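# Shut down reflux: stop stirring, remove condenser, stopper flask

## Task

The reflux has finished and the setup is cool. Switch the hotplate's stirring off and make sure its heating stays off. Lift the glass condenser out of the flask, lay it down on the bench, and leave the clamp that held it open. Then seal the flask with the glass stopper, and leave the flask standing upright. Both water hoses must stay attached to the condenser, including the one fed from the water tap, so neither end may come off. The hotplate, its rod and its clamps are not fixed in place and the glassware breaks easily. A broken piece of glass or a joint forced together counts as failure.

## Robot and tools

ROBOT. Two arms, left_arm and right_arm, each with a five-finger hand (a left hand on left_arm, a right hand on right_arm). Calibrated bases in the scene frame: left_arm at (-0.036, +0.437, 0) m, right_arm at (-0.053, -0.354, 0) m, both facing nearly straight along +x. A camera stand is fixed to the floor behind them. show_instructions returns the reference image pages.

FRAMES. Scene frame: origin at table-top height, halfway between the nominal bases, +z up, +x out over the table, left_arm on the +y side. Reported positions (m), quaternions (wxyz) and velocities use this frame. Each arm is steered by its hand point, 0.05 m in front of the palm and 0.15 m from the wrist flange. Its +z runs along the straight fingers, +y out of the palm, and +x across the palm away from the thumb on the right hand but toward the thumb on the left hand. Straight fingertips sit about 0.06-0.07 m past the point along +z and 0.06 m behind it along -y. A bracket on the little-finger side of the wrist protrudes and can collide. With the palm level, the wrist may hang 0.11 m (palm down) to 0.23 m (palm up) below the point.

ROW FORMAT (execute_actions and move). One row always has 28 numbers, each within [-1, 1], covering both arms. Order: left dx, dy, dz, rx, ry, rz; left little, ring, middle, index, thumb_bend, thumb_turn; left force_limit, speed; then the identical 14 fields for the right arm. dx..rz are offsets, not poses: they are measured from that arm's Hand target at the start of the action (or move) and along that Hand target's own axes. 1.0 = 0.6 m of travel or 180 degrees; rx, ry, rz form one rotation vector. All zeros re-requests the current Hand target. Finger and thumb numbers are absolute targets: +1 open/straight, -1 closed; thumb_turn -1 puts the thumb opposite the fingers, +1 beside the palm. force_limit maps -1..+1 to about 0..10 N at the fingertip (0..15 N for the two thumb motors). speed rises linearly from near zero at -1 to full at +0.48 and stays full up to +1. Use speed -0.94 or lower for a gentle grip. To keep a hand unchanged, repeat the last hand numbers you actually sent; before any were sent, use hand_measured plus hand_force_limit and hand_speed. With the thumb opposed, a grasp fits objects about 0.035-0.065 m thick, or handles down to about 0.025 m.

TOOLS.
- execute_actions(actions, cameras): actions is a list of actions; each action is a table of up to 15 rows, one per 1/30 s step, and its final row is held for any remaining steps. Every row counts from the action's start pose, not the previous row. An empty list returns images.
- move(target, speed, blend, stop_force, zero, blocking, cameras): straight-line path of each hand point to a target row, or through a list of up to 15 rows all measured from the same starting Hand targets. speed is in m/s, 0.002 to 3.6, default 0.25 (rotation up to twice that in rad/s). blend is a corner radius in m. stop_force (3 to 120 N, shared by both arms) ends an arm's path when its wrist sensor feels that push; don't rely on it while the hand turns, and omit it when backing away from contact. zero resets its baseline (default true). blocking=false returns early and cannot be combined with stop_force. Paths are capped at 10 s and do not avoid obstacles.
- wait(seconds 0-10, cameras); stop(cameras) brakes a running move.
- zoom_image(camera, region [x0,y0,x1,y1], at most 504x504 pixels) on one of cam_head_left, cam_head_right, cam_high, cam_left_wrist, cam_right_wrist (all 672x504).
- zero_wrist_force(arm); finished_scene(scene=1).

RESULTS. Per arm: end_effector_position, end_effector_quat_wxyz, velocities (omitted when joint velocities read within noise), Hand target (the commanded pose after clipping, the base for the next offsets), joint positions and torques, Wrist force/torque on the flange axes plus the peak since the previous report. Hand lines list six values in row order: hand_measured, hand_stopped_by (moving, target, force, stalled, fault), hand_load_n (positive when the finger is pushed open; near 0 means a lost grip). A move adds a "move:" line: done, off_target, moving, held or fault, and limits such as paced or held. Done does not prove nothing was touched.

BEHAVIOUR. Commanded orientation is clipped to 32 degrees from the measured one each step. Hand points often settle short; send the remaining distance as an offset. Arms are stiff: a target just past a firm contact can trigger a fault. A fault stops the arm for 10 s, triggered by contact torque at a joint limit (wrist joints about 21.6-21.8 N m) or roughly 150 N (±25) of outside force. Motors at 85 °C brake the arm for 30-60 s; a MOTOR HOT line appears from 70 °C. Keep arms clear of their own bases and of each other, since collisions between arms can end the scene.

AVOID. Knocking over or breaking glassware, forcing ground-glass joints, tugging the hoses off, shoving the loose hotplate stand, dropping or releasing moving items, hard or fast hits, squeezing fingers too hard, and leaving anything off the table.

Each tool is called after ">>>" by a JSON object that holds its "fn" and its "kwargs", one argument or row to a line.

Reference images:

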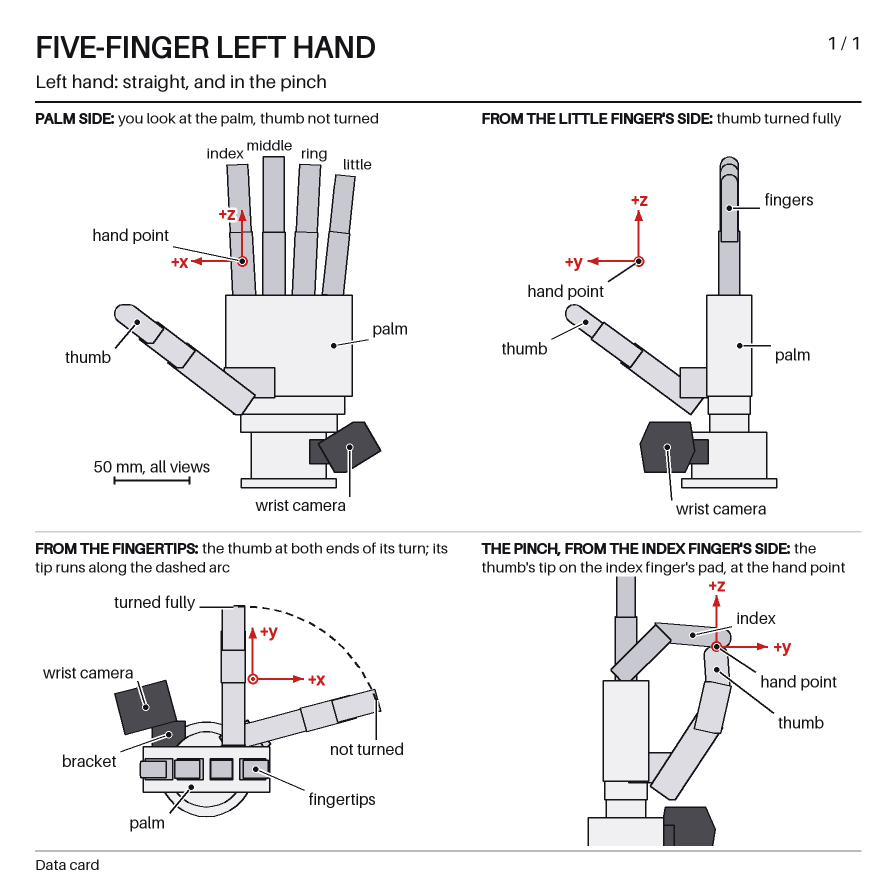

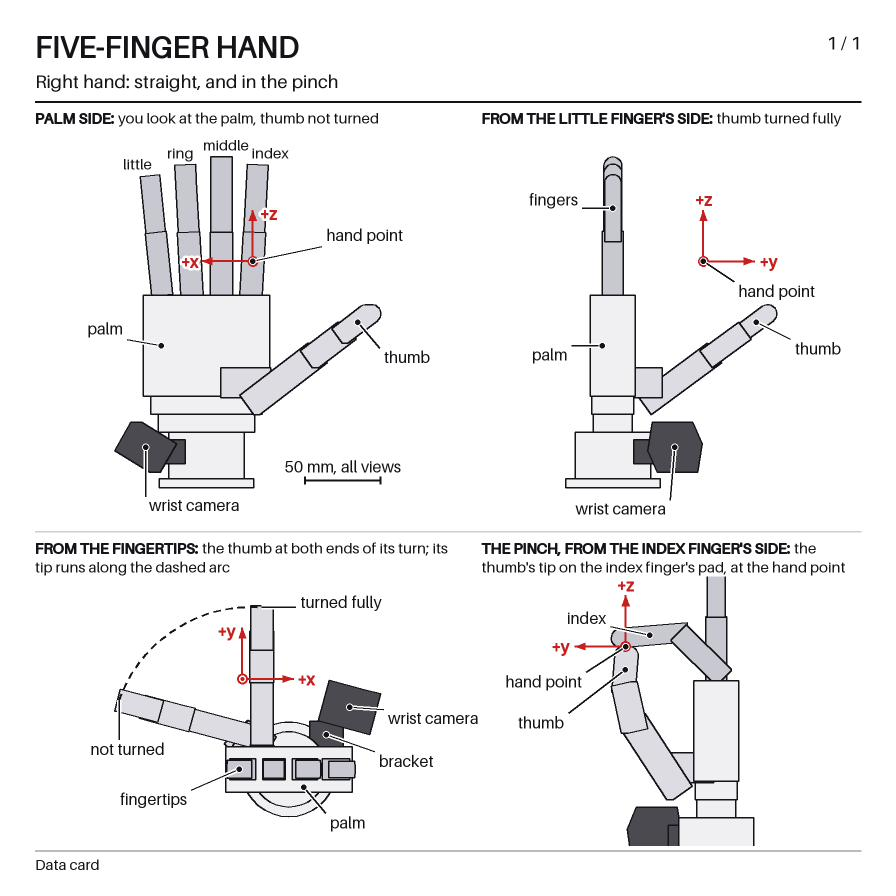

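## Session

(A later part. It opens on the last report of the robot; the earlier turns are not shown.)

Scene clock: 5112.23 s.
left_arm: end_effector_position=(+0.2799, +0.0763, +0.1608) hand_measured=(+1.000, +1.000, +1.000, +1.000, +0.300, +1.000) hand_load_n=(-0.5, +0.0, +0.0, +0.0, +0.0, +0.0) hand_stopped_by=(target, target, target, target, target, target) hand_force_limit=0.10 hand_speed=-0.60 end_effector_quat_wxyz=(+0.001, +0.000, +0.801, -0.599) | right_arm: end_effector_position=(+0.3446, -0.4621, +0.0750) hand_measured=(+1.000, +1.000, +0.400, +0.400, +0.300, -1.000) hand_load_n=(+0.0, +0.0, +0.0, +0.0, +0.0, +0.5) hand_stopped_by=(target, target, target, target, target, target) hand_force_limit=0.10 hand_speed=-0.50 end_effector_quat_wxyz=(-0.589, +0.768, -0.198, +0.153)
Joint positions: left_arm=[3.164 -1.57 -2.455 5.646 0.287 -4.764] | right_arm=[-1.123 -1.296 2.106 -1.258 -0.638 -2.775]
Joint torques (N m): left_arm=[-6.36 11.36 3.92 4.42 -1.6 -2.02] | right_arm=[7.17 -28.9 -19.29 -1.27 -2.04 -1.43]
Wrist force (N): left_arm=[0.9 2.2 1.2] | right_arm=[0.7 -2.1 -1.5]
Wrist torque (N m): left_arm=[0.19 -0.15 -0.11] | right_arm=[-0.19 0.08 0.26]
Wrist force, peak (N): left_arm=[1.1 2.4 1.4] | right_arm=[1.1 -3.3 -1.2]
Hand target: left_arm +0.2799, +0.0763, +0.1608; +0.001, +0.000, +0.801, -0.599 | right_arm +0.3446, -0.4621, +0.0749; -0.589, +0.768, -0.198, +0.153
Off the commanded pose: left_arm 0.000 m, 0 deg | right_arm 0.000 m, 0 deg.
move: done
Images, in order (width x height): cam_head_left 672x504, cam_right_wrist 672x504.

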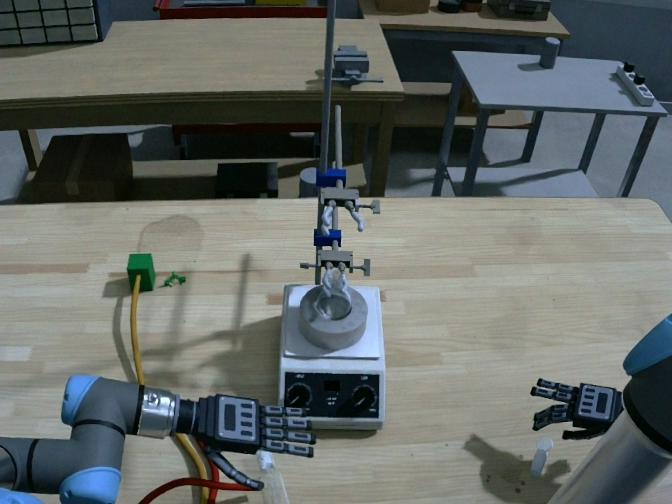

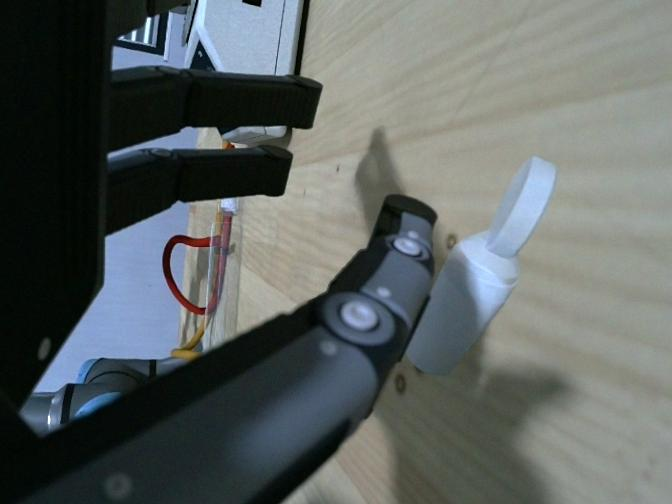

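>>> {"fn": "move", "kwargs": {
  "target": [0,0,0,0,0,0,1,1,1,1,0.3,1,0.1,-0.6,-0.0008,0.0800,0.0042,0,0.0161,0.0043,1,1,0.4,0.4,0.25,-1,0.1,-0.5],
  "speed": 0.04,
  "stop_force": 5,
  "cameras": ["cam_right_wrist", "cam_head_left", "cam_high"]
}}

>>> {"fn": "zoom_image", "kwargs": {
  "camera": "cam_right_wrist",
  "region": [250, 50, 600, 400]
}}

>>> {"fn": "zoom_image", "kwargs": {
  "camera": "cam_head_left",
  "region": [500, 360, 640, 500]
}}

Scene clock: 5166.03 s.
left_arm: end_effector_position=(+0.2799, +0.0763, +0.1608) hand_measured=(+1.000, +1.000, +1.000, +1.000, +0.300, +1.000) hand_load_n=(+0.0, -0.5, +0.0, -0.5, +0.0, -0.5) hand_stopped_by=(target, target, target, target, target, target) hand_force_limit=0.10 hand_speed=-0.60 end_effector_quat_wxyz=(+0.001, +0.000, +0.801, -0.599) | right_arm: end_effector_position=(+0.3395, -0.4706, +0.0279) hand_measured=(+1.000, +1.000, +0.400, +0.400, +0.250, -1.000) hand_load_n=(+0.0, +0.0, +0.0, +0.0, +0.0, +0.0) hand_stopped_by=(target, target, target, target, target, target) hand_force_limit=0.10 hand_speed=-0.50 end_effector_quat_wxyz=(-0.585, +0.763, -0.218, +0.169)
Joint positions: left_arm=[3.164 -1.57 -2.455 5.646 0.287 -4.764] | right_arm=[-1.162 -1.211 2.165 -1.411 -0.626 -2.764]
Joint torques (N m): left_arm=[-8 11.64 4.14 4.45 -0.03 -1.79] | right_arm=[8.38 -34.65 -24.4 -1.61 -1.95 -1.43]
Wrist force (N): left_arm=[1.0 2.0 1.0] | right_arm=[1.1 -2.1 -1.5]
Wrist torque (N m): left_arm=[0.19 -0.17 -0.10] | right_arm=[-0.19 0.01 0.28]
Wrist force, peak (N): left_arm=[1.2 2.3 1.5] | right_arm=[1.3 -2.5 -2.0]
Hand target: left_arm +0.2799, +0.0763, +0.1608; +0.001, +0.000, +0.801, -0.599 | right_arm +0.3395, -0.4706, +0.0279; -0.585, +0.763, -0.218, +0.169
Off the commanded pose: left_arm 0.000 m, 0 deg | right_arm 0.000 m, 0 deg.
move: done
Images, in order (width x height): cam_head_left 672x504, cam_high 672x504, cam_right_wrist 672x504.

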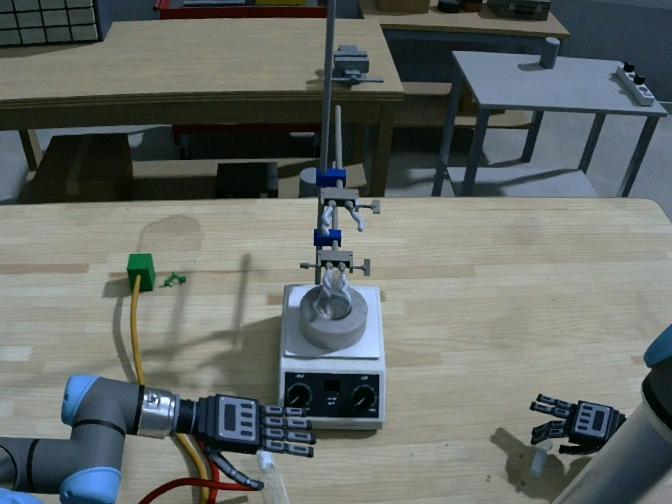

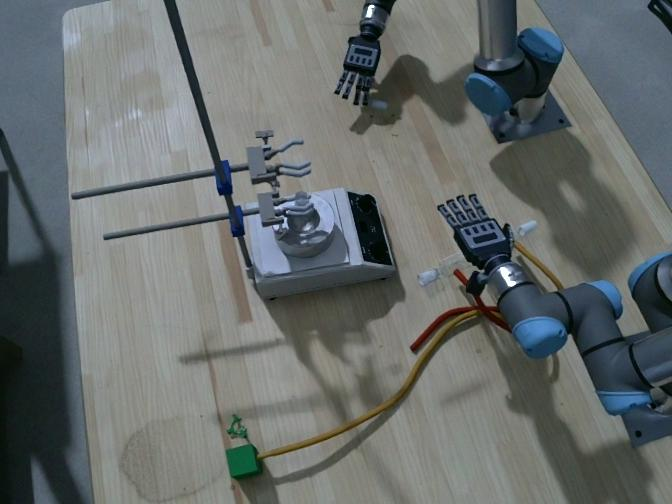

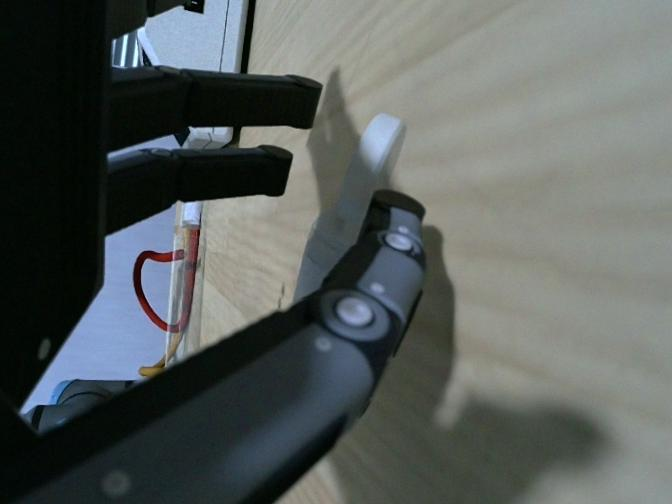

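Scaled by 1.440 from the camera's 672x504 image, which has a finer 960x720 frame.

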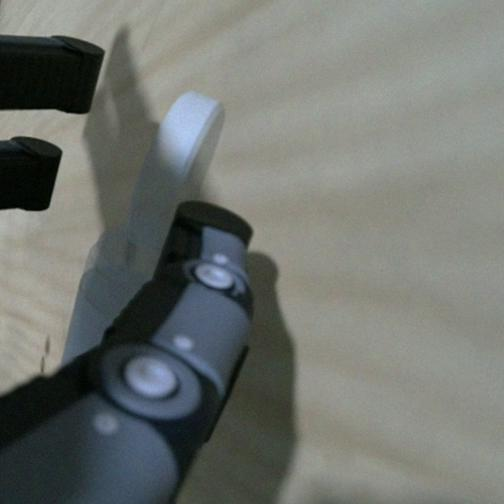

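Scaled by 3.600 from the camera's 672x504 image, which has a finer 960x720 frame.

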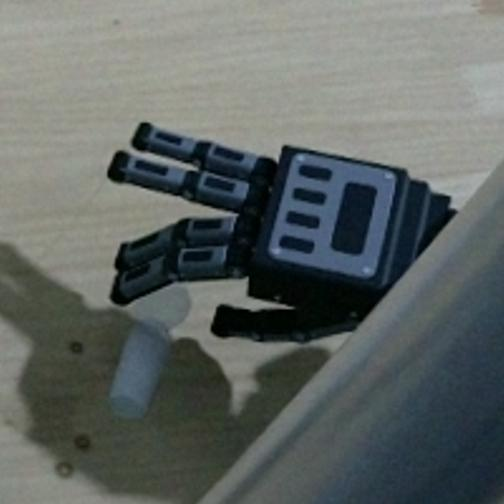

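>>> {"fn": "zoom_image", "kwargs": {
  "camera": "cam_high",
  "region": [330, 60, 410, 120]
}}

>>> {"fn": "zoom_image", "kwargs": {
  "camera": "cam_head_left",
  "region": [520, 420, 580, 480]
}}

Scaled by 6.300 from the camera's 672x504 image, which has a finer 960x720 frame.

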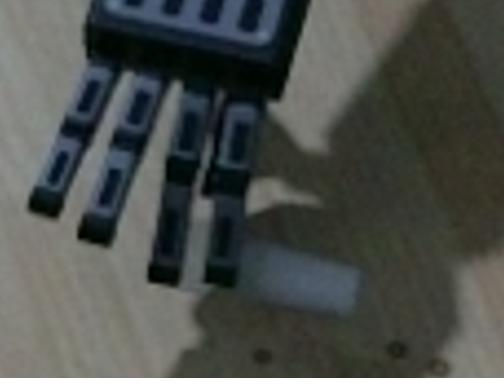

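Scaled by 8.400 from the camera's 672x504 image, which has a finer 960x720 frame.

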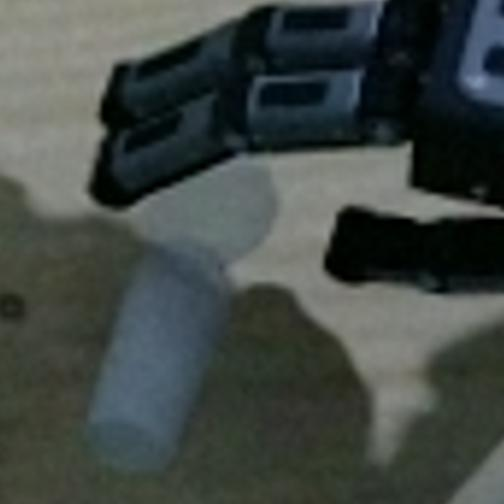

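>>> {"fn": "move", "kwargs": {
  "target": [0,0,0,0,0,0,1,1,1,1,0.3,1,0.1,-0.6,-0.0167,0,0,0,0,0,1,1,0.4,0.4,0.25,-1,0.1,-0.5],
  "speed": 0.04,
  "stop_force": 5,
  "cameras": ["cam_right_wrist", "cam_head_left", "cam_high"]
}}

>>> {"fn": "zoom_image", "kwargs": {
  "camera": "cam_high",
  "region": [330, 60, 410, 120]
}}

>>> {"fn": "zoom_image", "kwargs": {
  "camera": "cam_head_left",
  "region": [520, 420, 580, 480]
}}

>>> {"fn": "zoom_image", "kwargs": {
  "camera": "cam_right_wrist",
  "region": [270, 80, 470, 280]
}}

Scene clock: 5240.50 s.
left_arm: end_effector_position=(+0.2799, +0.0763, +0.1608) hand_measured=(+1.000, +1.000, +1.000, +1.000, +0.300, +1.000) hand_load_n=(+0.0, +0.0, +0.0, +0.0, +0.0, +0.0) hand_stopped_by=(target, target, target, target, target, target) hand_force_limit=0.10 hand_speed=-0.60 end_effector_quat_wxyz=(+0.001, +0.000, +0.801, -0.599) | right_arm: end_effector_position=(+0.3310, -0.4653, +0.0279) hand_measured=(+1.000, +1.000, +0.400, +0.400, +0.250, -1.000) hand_load_n=(+0.0, +0.0, +0.0, -0.5, +0.0, +0.0) hand_stopped_by=(target, target, target, target, target, target) hand_force_limit=0.10 hand_speed=-0.50 end_effector_quat_wxyz=(-0.585, +0.763, -0.218, +0.169)
Joint positions: left_arm=[3.164 -1.57 -2.455 5.646 0.287 -4.764] | right_arm=[-1.175 -1.227 2.191 -1.412 -0.638 -2.774]
Joint torques (N m): left_arm=[-9.62 11.01 3.4 4.41 -0.01 -2.05] | right_arm=[8.36 -15.17 -24.28 0.06 3.45 1.33]
Wrist force (N): left_arm=[1.1 2.2 1.3] | right_arm=[0.9 -2.5 -1.5]
Wrist torque (N m): left_arm=[0.19 -0.17 -0.10] | right_arm=[-0.23 0.05 0.31]
Wrist force, peak (N): left_arm=[1.2 2.3 1.2] | right_arm=[1.4 -2.5 -1.7]
Hand target: left_arm +0.2799, +0.0763, +0.1608; +0.001, +0.000, +0.801, -0.599 | right_arm +0.3310, -0.4653, +0.0279; -0.585, +0.763, -0.218, +0.169
Off the commanded pose: left_arm 0.000 m, 0 deg | right_arm 0.000 m, 0 deg.
move: done
Images, in order (width x height): cam_head_left 672x504, cam_high 672x504, cam_right_wrist 672x504.

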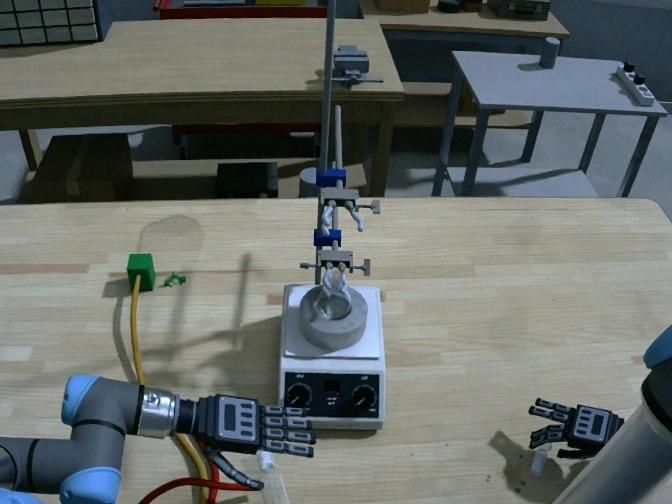

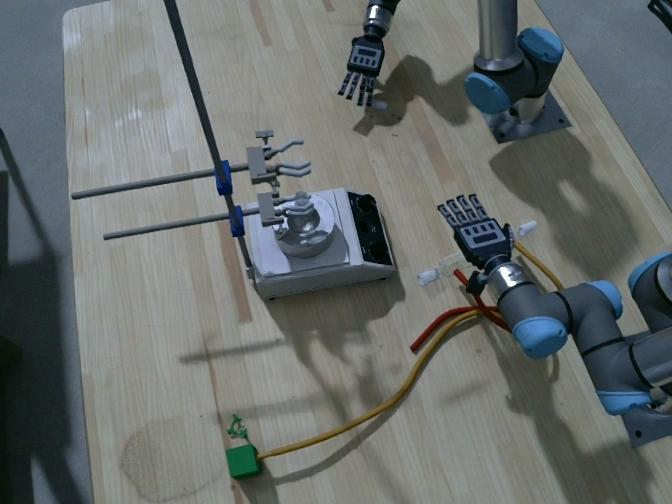

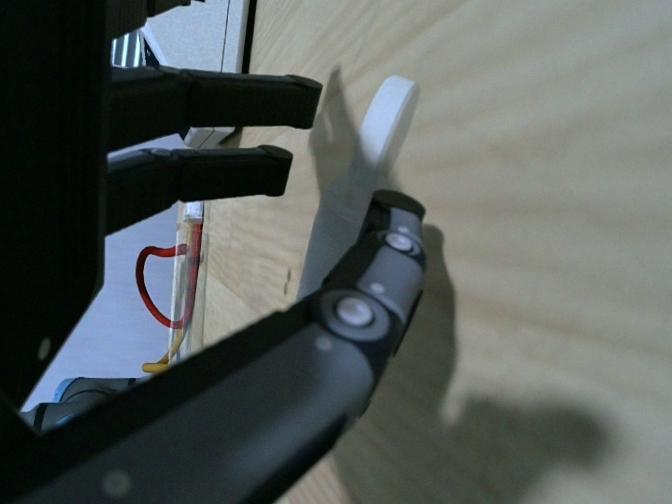

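Scaled by 6.300 from the camera's 672x504 image, which has a finer 960x720 frame.

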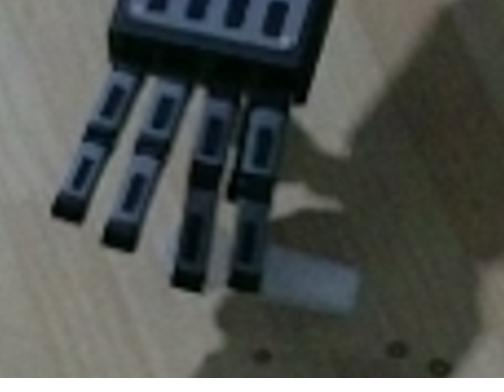

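Scaled by 8.400 from the camera's 672x504 image, which has a finer 960x720 frame.

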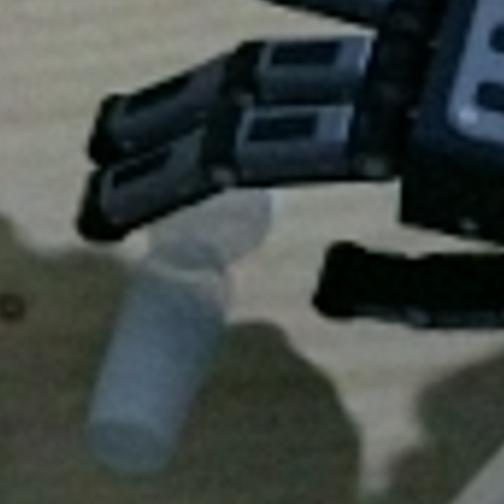

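Scaled by 2.520 from the camera's 672x504 image, which has a finer 960x720 frame.

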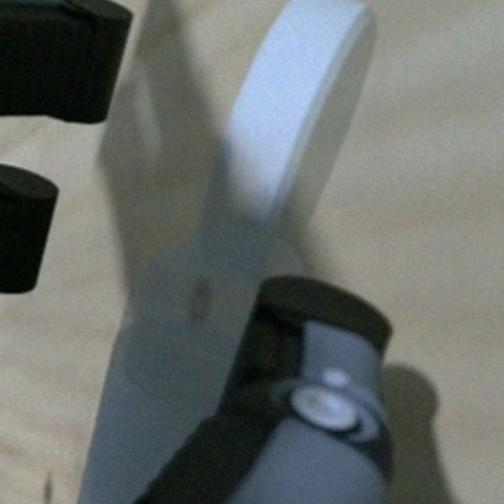

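>>> {"fn": "move", "kwargs": {
  "target": [0,0,0,0,0,0,1,1,1,1,0.3,1,0.1,-0.6,-0.0033,-0.0039,0.0145,0,0,0,1,1,0.4,0.4,0.25,-1,0.1,-0.5],
  "speed": 0.03,
  "stop_force": 5,
  "cameras": ["cam_right_wrist", "cam_head_left"]
}}

>>> {"fn": "zoom_image", "kwargs": {
  "camera": "cam_head_left",
  "region": [520, 420, 580, 480]
}}

>>> {"fn": "zoom_image", "kwargs": {
  "camera": "cam_right_wrist",
  "region": [240, 60, 440, 260]
}}

Scene clock: 5252.67 s.
left_arm: end_effector_position=(+0.2799, +0.0763, +0.1608) hand_measured=(+1.000, +1.000, +1.000, +1.000, +0.300, +1.000) hand_load_n=(+0.0, +0.0, +0.0, +0.0, +0.0, +0.0) hand_stopped_by=(target, target, target, target, target, target) hand_force_limit=0.10 hand_speed=-0.60 end_effector_quat_wxyz=(+0.001, +0.000, +0.801, -0.599) | right_arm: end_effector_position=(+0.3341, -0.4566, +0.0279) hand_measured=(+1.000, +1.000, +0.400, +0.400, +0.250, -1.000) hand_load_n=(+0.0, +0.0, -0.5, +0.0, +0.0, +0.5) hand_stopped_by=(target, target, target, target, target, target) hand_force_limit=0.10 hand_speed=-0.50 end_effector_quat_wxyz=(-0.585, +0.763, -0.218, +0.169)
Joint positions: left_arm=[3.164 -1.57 -2.455 5.646 0.287 -4.764] | right_arm=[-1.159 -1.235 2.205 -1.429 -0.624 -2.763]
Joint torques (N m): left_arm=[-9.05 11.23 3.13 4.48 -0.1 -2.06] | right_arm=[-8.26 -14.97 -24.21 1.64 -1.87 -1.37]
Wrist force (N): left_arm=[1.1 2.1 1.1] | right_arm=[1.4 -2.1 -1.3]
Wrist torque (N m): left_arm=[0.18 -0.18 -0.09] | right_arm=[-0.20 -0.04 0.30]
Wrist force, peak (N): left_arm=[1.2 2.3 1.4] | right_arm=[1.5 -2.7 -1.7]
Hand target: left_arm +0.2799, +0.0763, +0.1608; +0.001, +0.000, +0.801, -0.599 | right_arm +0.3341, -0.4566, +0.0279; -0.585, +0.763, -0.218, +0.169
Off the commanded pose: left_arm 0.000 m, 0 deg | right_arm 0.000 m, 0 deg.
move: done
Images, in order (width x height): cam_head_left 672x504, cam_right_wrist 672x504.

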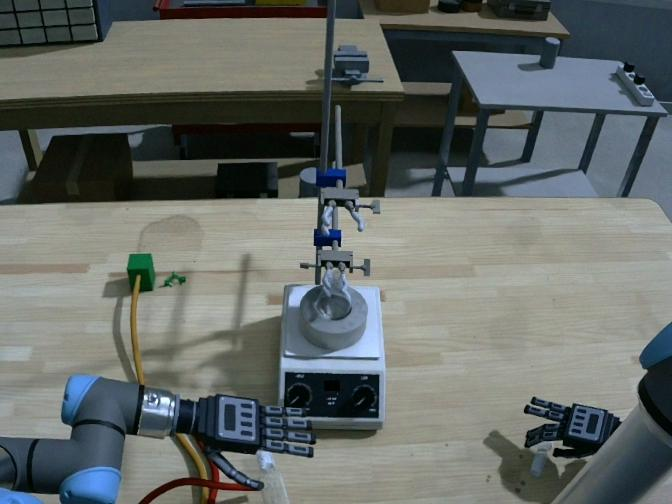

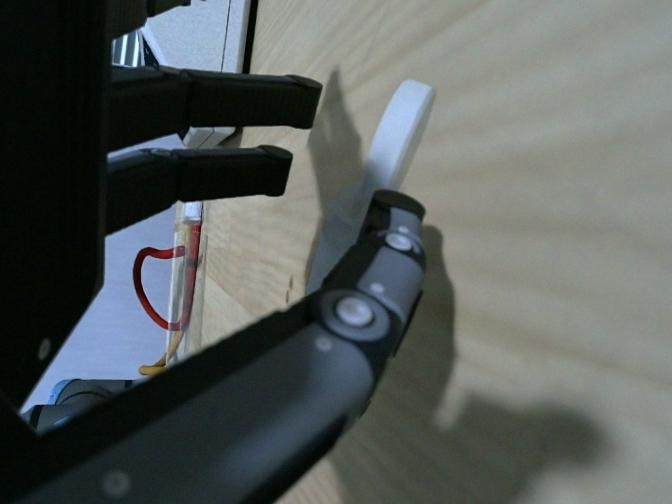

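Scaled by 8.400 from the camera's 672x504 image, which has a finer 960x720 frame.

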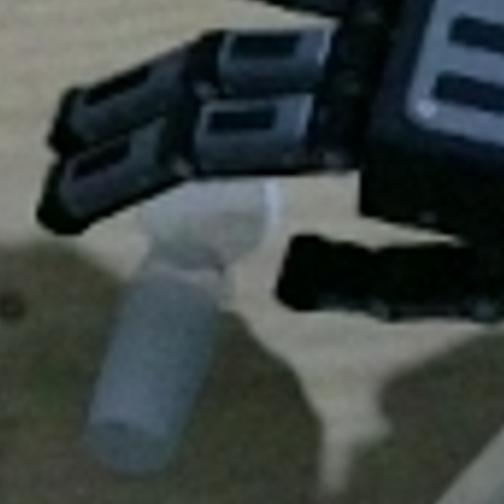

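Scaled by 2.520 from the camera's 672x504 image, which has a finer 960x720 frame.

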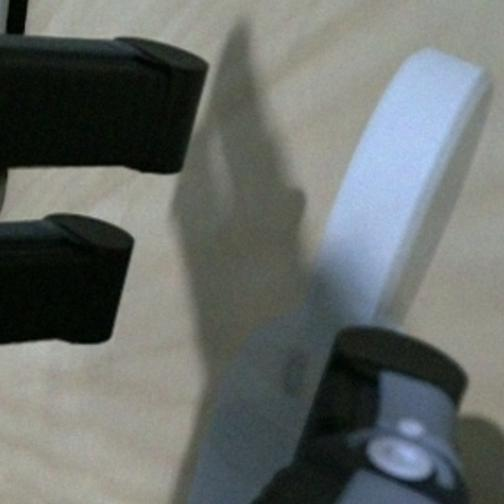

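>>> {"fn": "move", "kwargs": {
  "target": [0,0,0,0,0,0,1,1,1,1,0.3,1,0.1,-0.6,0,0,0,0,0,0,1,1,0.1,0.1,0.25,-1,-0.6,-0.85],
  "cameras": ["cam_right_wrist", "cam_head_left"]
}}

>>> {"fn": "zoom_image", "kwargs": {
  "camera": "cam_head_left",
  "region": [520, 420, 580, 480]
}}

>>> {"fn": "zoom_image", "kwargs": {
  "camera": "cam_right_wrist",
  "region": [240, 60, 440, 260]
}}

Scene clock: 5264.83 s.
left_arm: end_effector_position=(+0.2799, +0.0763, +0.1608) hand_measured=(+1.000, +1.000, +1.000, +1.000, +0.300, +1.000) hand_load_n=(+0.0, +0.0, +0.0, +0.0, +0.0, -0.5) hand_stopped_by=(target, target, target, target, target, target) hand_force_limit=0.10 hand_speed=-0.60 end_effector_quat_wxyz=(+0.001, +0.000, +0.801, -0.599) | right_arm: end_effector_position=(+0.3341, -0.4566, +0.0279) hand_measured=(+1.000, +1.000, +0.100, +0.100, +0.250, -1.000) hand_load_n=(+0.0, +0.0, +0.0, +0.0, +0.0, +0.0) hand_stopped_by=(target, target, target, target, target, target) hand_force_limit=-0.60 hand_speed=-0.85 end_effector_quat_wxyz=(-0.585, +0.763, -0.218, +0.169)
Joint positions: left_arm=[3.164 -1.57 -2.455 5.646 0.287 -4.764] | right_arm=[-1.159 -1.235 2.205 -1.429 -0.624 -2.763]
Joint torques (N m): left_arm=[-9.03 10.66 3.31 4.28 -0.11 -1.91] | right_arm=[-7.96 -14.34 -23.17 1.29 -1.86 -1.48]
Wrist force (N): left_arm=[1.2 2.1 1.3] | right_arm=[0.9 -2.1 -1.8]
Wrist torque (N m): left_arm=[0.17 -0.18 -0.09] | right_arm=[-0.17 0.05 0.27]
Wrist force, peak (N): left_arm=[1.0 2.4 1.3] | right_arm=[1.3 -2.5 -1.9]
Hand target: left_arm +0.2799, +0.0763, +0.1608; +0.001, +0.000, +0.801, -0.599 | right_arm +0.3341, -0.4566, +0.0279; -0.585, +0.763, -0.218, +0.169
Off the commanded pose: left_arm 0.000 m, 0 deg | right_arm 0.000 m, 0 deg.
move: done
Images, in order (width x height): cam_head_left 672x504, cam_right_wrist 672x504.

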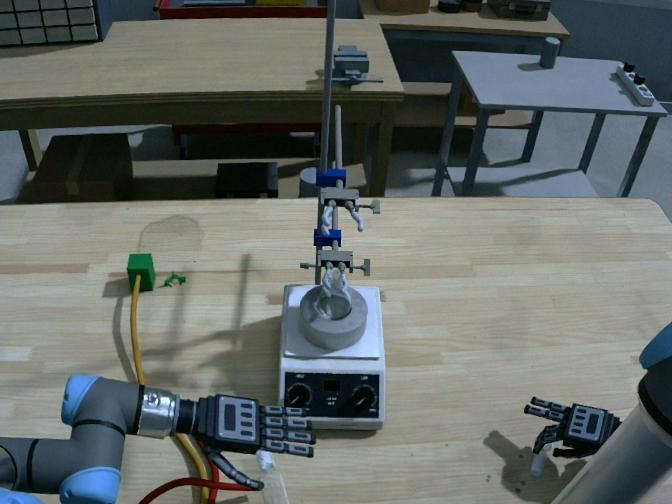

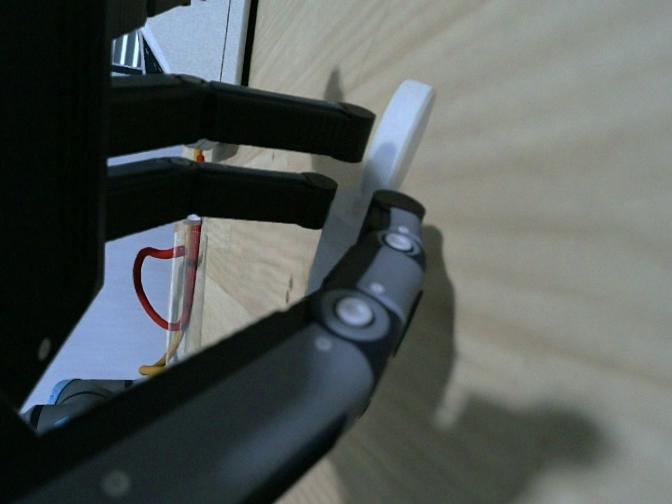

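Scaled by 8.400 from the camera's 672x504 image, which has a finer 960x720 frame.

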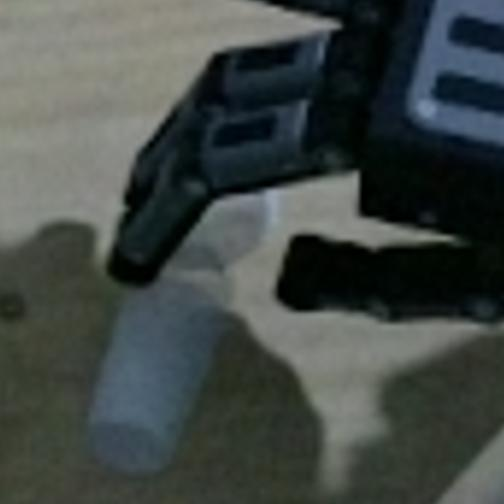

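Scaled by 2.520 from the camera's 672x504 image, which has a finer 960x720 frame.

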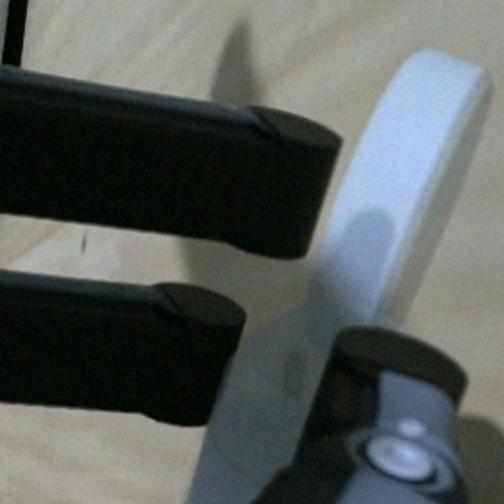

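>>> {"fn": "move", "kwargs": {
  "target": [0,0,0,0,0,0,1,1,1,1,0.3,1,0.1,-0.6,0,0,0,0,0,0,1,1,-0.1,-0.1,0.25,-1,-0.6,-0.85],
  "cameras": ["cam_right_wrist", "cam_head_left"]
}}

>>> {"fn": "zoom_image", "kwargs": {
  "camera": "cam_head_left",
  "region": [520, 420, 580, 480]
}}

>>> {"fn": "zoom_image", "kwargs": {
  "camera": "cam_right_wrist",
  "region": [240, 60, 440, 260]
}}

Scene clock: 5277.60 s.
left_arm: end_effector_position=(+0.2799, +0.0763, +0.1608) hand_measured=(+1.000, +1.000, +1.000, +1.000, +0.300, +1.000) hand_load_n=(+0.0, +0.0, +0.0, +0.0, +0.0, +0.0) hand_stopped_by=(target, target, target, target, target, target) hand_force_limit=0.10 hand_speed=-0.60 end_effector_quat_wxyz=(+0.001, +0.000, +0.801, -0.599) | right_arm: end_effector_position=(+0.3341, -0.4566, +0.0279) hand_measured=(+1.000, +1.000, -0.078, -0.038, +0.250, -1.000) hand_load_n=(+0.0, +0.0, +2.0, +1.0, +2.0, +0.0) hand_stopped_by=(target, target, force, force, target, target) hand_force_limit=-0.60 hand_speed=-0.85 end_effector_quat_wxyz=(-0.585, +0.763, -0.218, +0.169)
Joint positions: left_arm=[3.164 -1.57 -2.455 5.646 0.287 -4.764] | right_arm=[-1.159 -1.235 2.205 -1.429 -0.624 -2.763]
Joint torques (N m): left_arm=[-8.41 11.9 2.84 4.21 -0.22 -1.86] | right_arm=[-7.58 -15.35 -18.41 -0.01 -1.75 -1.24]
Wrist force (N): left_arm=[1.0 2.3 1.1] | right_arm=[1.1 -4.4 -2.3]
Wrist torque (N m): left_arm=[0.21 -0.16 -0.11] | right_arm=[-0.20 0.06 0.23]
Wrist force, peak (N): left_arm=[1.1 2.4 1.4] | right_arm=[1.2 -4.8 -2.3]
Hand target: left_arm +0.2799, +0.0763, +0.1608; +0.001, +0.000, +0.801, -0.599 | right_arm +0.3341, -0.4566, +0.0279; -0.585, +0.763, -0.218, +0.169
Off the commanded pose: left_arm 0.000 m, 0 deg | right_arm 0.000 m, 0 deg.
move: done
Images, in order (width x height): cam_head_left 672x504, cam_right_wrist 672x504.

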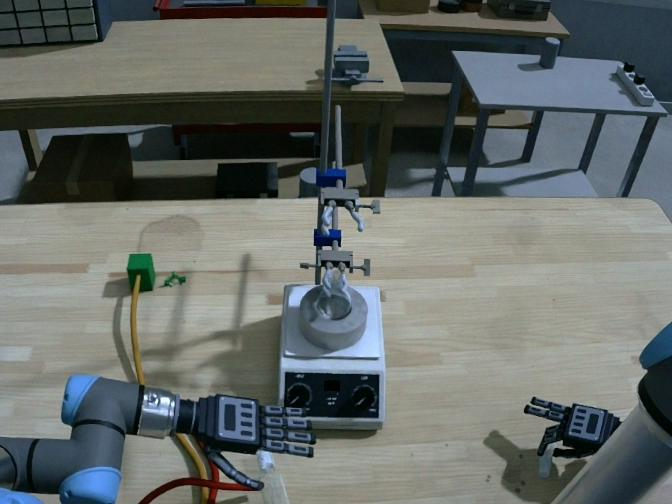

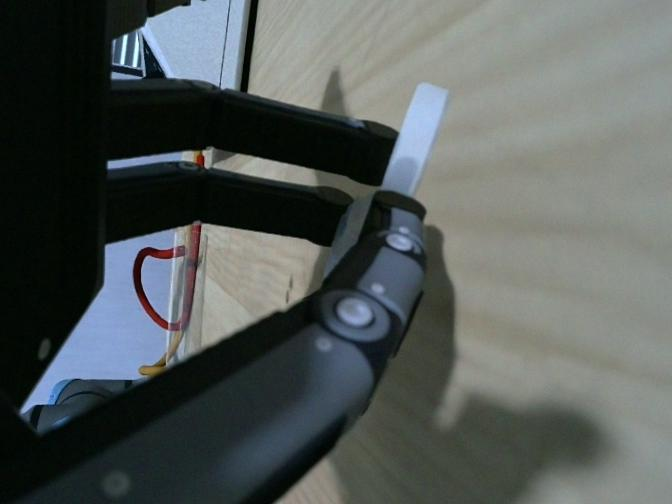

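Scaled by 8.400 from the camera's 672x504 image, which has a finer 960x720 frame.

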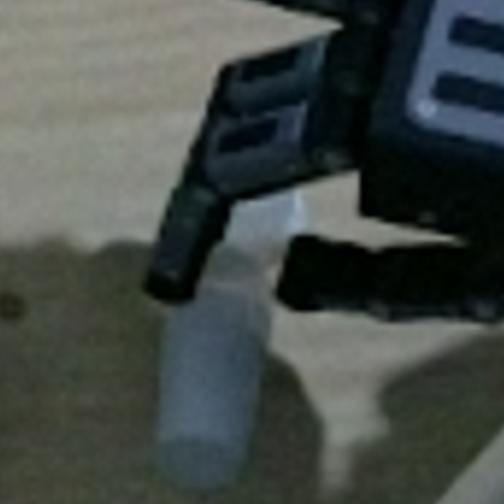

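Scaled by 2.520 from the camera's 672x504 image, which has a finer 960x720 frame.

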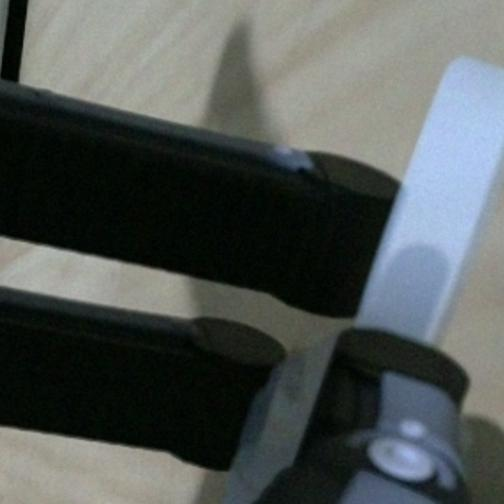

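>>> {"fn": "move", "kwargs": {
  "target": [0,0,0,0,0,0,1,1,1,1,0.3,1,0.1,-0.6,0,0,0,0,0,0,1,1,-0.3,-0.3,0.25,-1,-0.3,-0.88],
  "cameras": ["cam_right_wrist", "cam_head_left"]
}}

>>> {"fn": "zoom_image", "kwargs": {
  "camera": "cam_head_left",
  "region": [520, 420, 580, 480]
}}

Scene clock: 5295.37 s.
left_arm: end_effector_position=(+0.2799, +0.0763, +0.1608) hand_measured=(+1.000, +1.000, +1.000, +1.000, +0.300, +1.000) hand_load_n=(+0.0, +0.0, -0.5, +0.0, +0.0, -0.5) hand_stopped_by=(target, target, target, target, target, target) hand_force_limit=0.10 hand_speed=-0.60 end_effector_quat_wxyz=(+0.001, +0.000, +0.801, -0.599) | right_arm: end_effector_position=(+0.3341, -0.4566, +0.0279) hand_measured=(+1.000, +1.000, -0.088, -0.058, +0.250, -1.000) hand_load_n=(+0.0, +0.0, +3.0, +5.5, +3.0, -2.0) hand_stopped_by=(target, target, force, force, target, target) hand_force_limit=-0.30 hand_speed=-0.88 end_effector_quat_wxyz=(-0.585, +0.763, -0.218, +0.169)
Joint positions: left_arm=[3.164 -1.57 -2.455 5.646 0.287 -4.764] | right_arm=[-1.159 -1.235 2.205 -1.429 -0.624 -2.763]
Joint torques (N m): left_arm=[-9.56 11.98 3.41 4.18 -0.14 -1.78] | right_arm=[-7.32 -16.49 -14.54 -1.19 -1.47 -1.29]
Wrist force (N): left_arm=[1.0 2.3 1.2] | right_arm=[1.5 -8.6 -2.6]
Wrist torque (N m): left_arm=[0.21 -0.16 -0.11] | right_arm=[-0.14 0.01 0.22]
Wrist force, peak (N): left_arm=[1.0 2.4 1.3] | right_arm=[1.5 -8.9 -2.6]
Hand target: left_arm +0.2799, +0.0763, +0.1608; +0.001, +0.000, +0.801, -0.599 | right_arm +0.3341, -0.4566, +0.0279; -0.585, +0.763, -0.218, +0.169
Off the commanded pose: left_arm 0.000 m, 0 deg | right_arm 0.000 m, 0 deg.
move: done
Images, in order (width x height): cam_head_left 672x504, cam_right_wrist 672x504.

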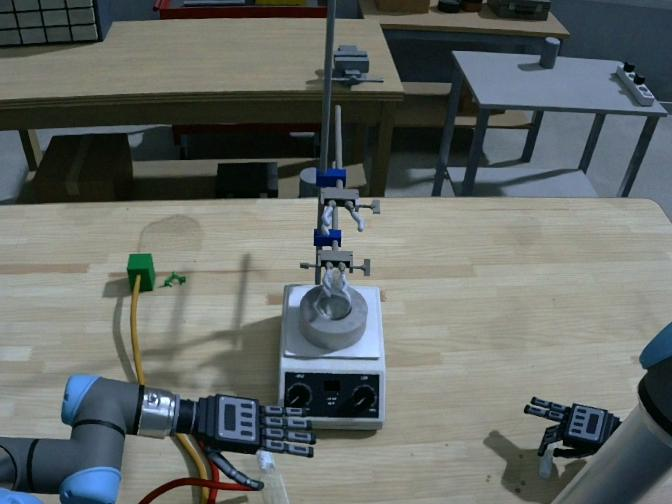

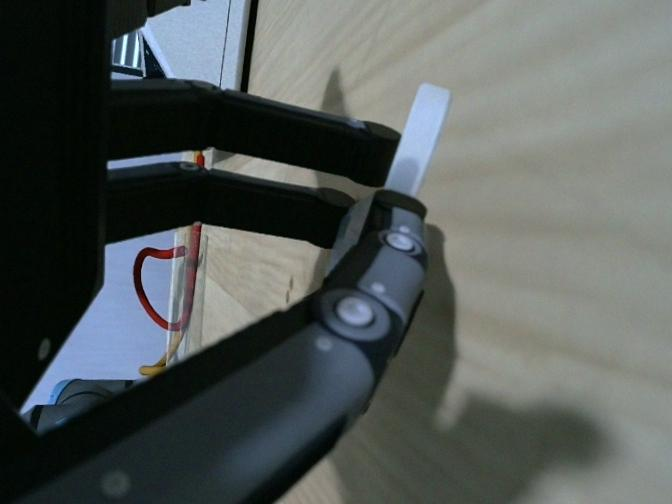

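Scaled by 8.400 from the camera's 672x504 image, which has a finer 960x720 frame.

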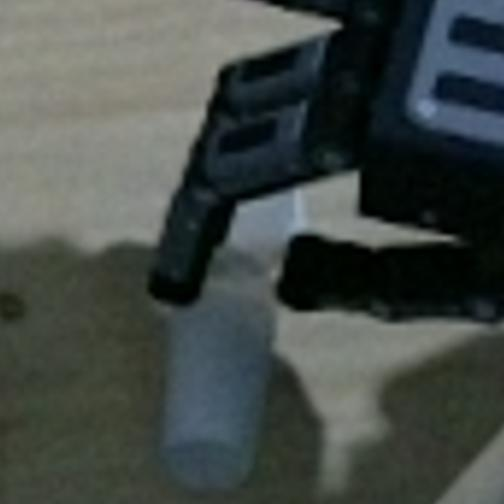

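>>> {"fn": "move", "kwargs": {
  "target": [0,0,0,0,0,0,1,1,1,1,0.3,1,0.1,-0.6,0,-0.0048,-0.0013,0,0,0,1,1,-0.3,-0.3,0.25,-1,-0.3,-0.88],
  "speed": 0.02,
  "cameras": ["cam_right_wrist", "cam_head_left"]
}}

>>> {"fn": "zoom_image", "kwargs": {
  "camera": "cam_head_left",
  "region": [520, 420, 580, 480]
}}

>>> {"fn": "zoom_image", "kwargs": {
  "camera": "cam_right_wrist",
  "region": [240, 60, 480, 300]
}}

Scene clock: 5302.60 s.
left_arm: end_effector_position=(+0.2799, +0.0763, +0.1608) hand_measured=(+1.000, +1.000, +1.000, +1.000, +0.300, +1.000) hand_load_n=(+0.0, +0.0, +0.0, +0.0, +0.0, +0.0) hand_stopped_by=(target, target, target, target, target, target) hand_force_limit=0.10 hand_speed=-0.60 end_effector_quat_wxyz=(+0.001, +0.000, +0.801, -0.599) | right_arm: end_effector_position=(+0.3341, -0.4566, +0.0310) hand_measured=(+1.000, +1.000, -0.088, -0.058, +0.250, -1.000) hand_load_n=(-0.5, -0.5, +0.0, +0.0, +0.0, +0.0) hand_stopped_by=(target, target, force, force, target, target) hand_force_limit=-0.30 hand_speed=-0.88 end_effector_quat_wxyz=(-0.585, +0.763, -0.218, +0.169)
Joint positions: left_arm=[3.164 -1.57 -2.455 5.646 0.287 -4.764] | right_arm=[-1.159 -1.242 2.204 -1.42 -0.624 -2.763]
Joint torques (N m): left_arm=[-8.64 11.28 3.76 4.22 -0.42 -1.73] | right_arm=[-8.1 -21.15 -22.27 -0.47 -1.99 -1.46]
Wrist force (N): left_arm=[1.0 2.2 1.3] | right_arm=[1.2 -2.4 -1.4]
Wrist torque (N m): left_arm=[0.19 -0.16 -0.10] | right_arm=[-0.22 0.00 0.27]
Wrist force, peak (N): left_arm=[1.0 2.3 1.4] | right_arm=[1.4 -9.4 -2.5]
Hand target: left_arm +0.2799, +0.0763, +0.1608; +0.001, +0.000, +0.801, -0.599 | right_arm +0.3341, -0.4566, +0.0309; -0.585, +0.763, -0.218, +0.169
Off the commanded pose: left_arm 0.000 m, 0 deg | right_arm 0.000 m, 0 deg.
move: done
Images, in order (width x height): cam_head_left 672x504, cam_right_wrist 672x504.

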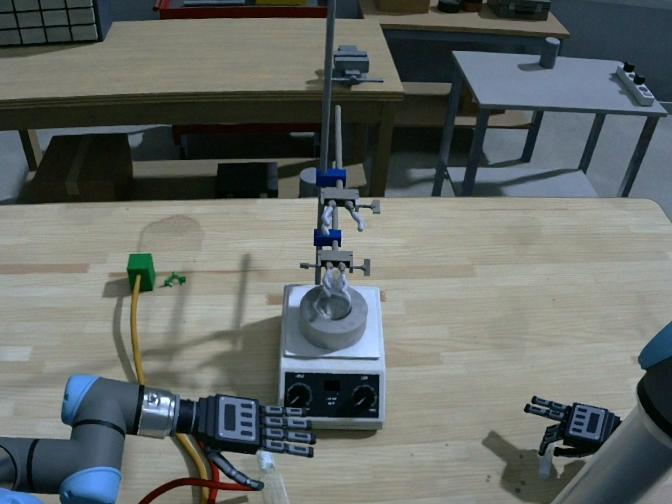

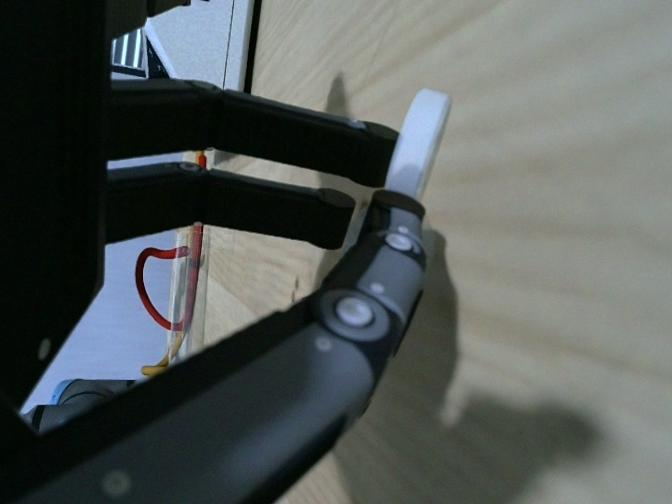

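Scaled by 8.400 from the camera's 672x504 image, which has a finer 960x720 frame.

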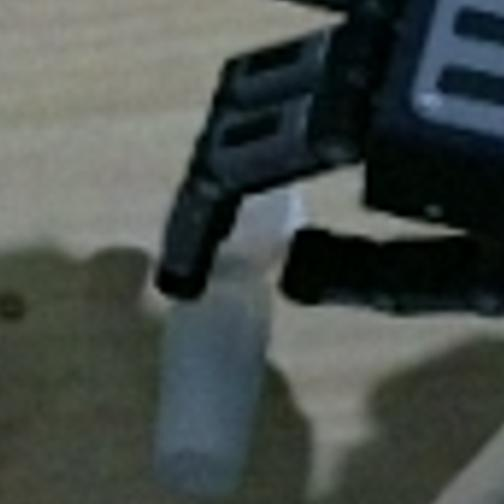

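Scaled by 2.100 from the camera's 672x504 image, which has a finer 960x720 frame.

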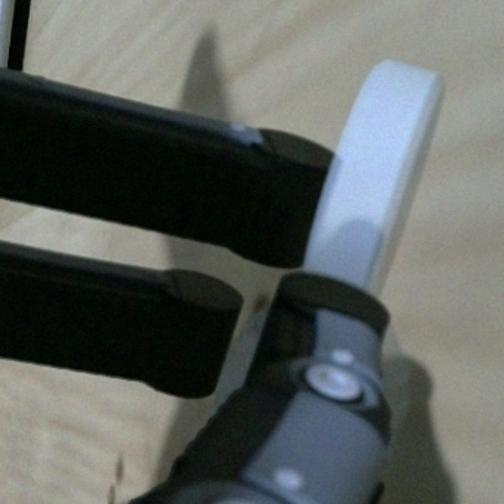

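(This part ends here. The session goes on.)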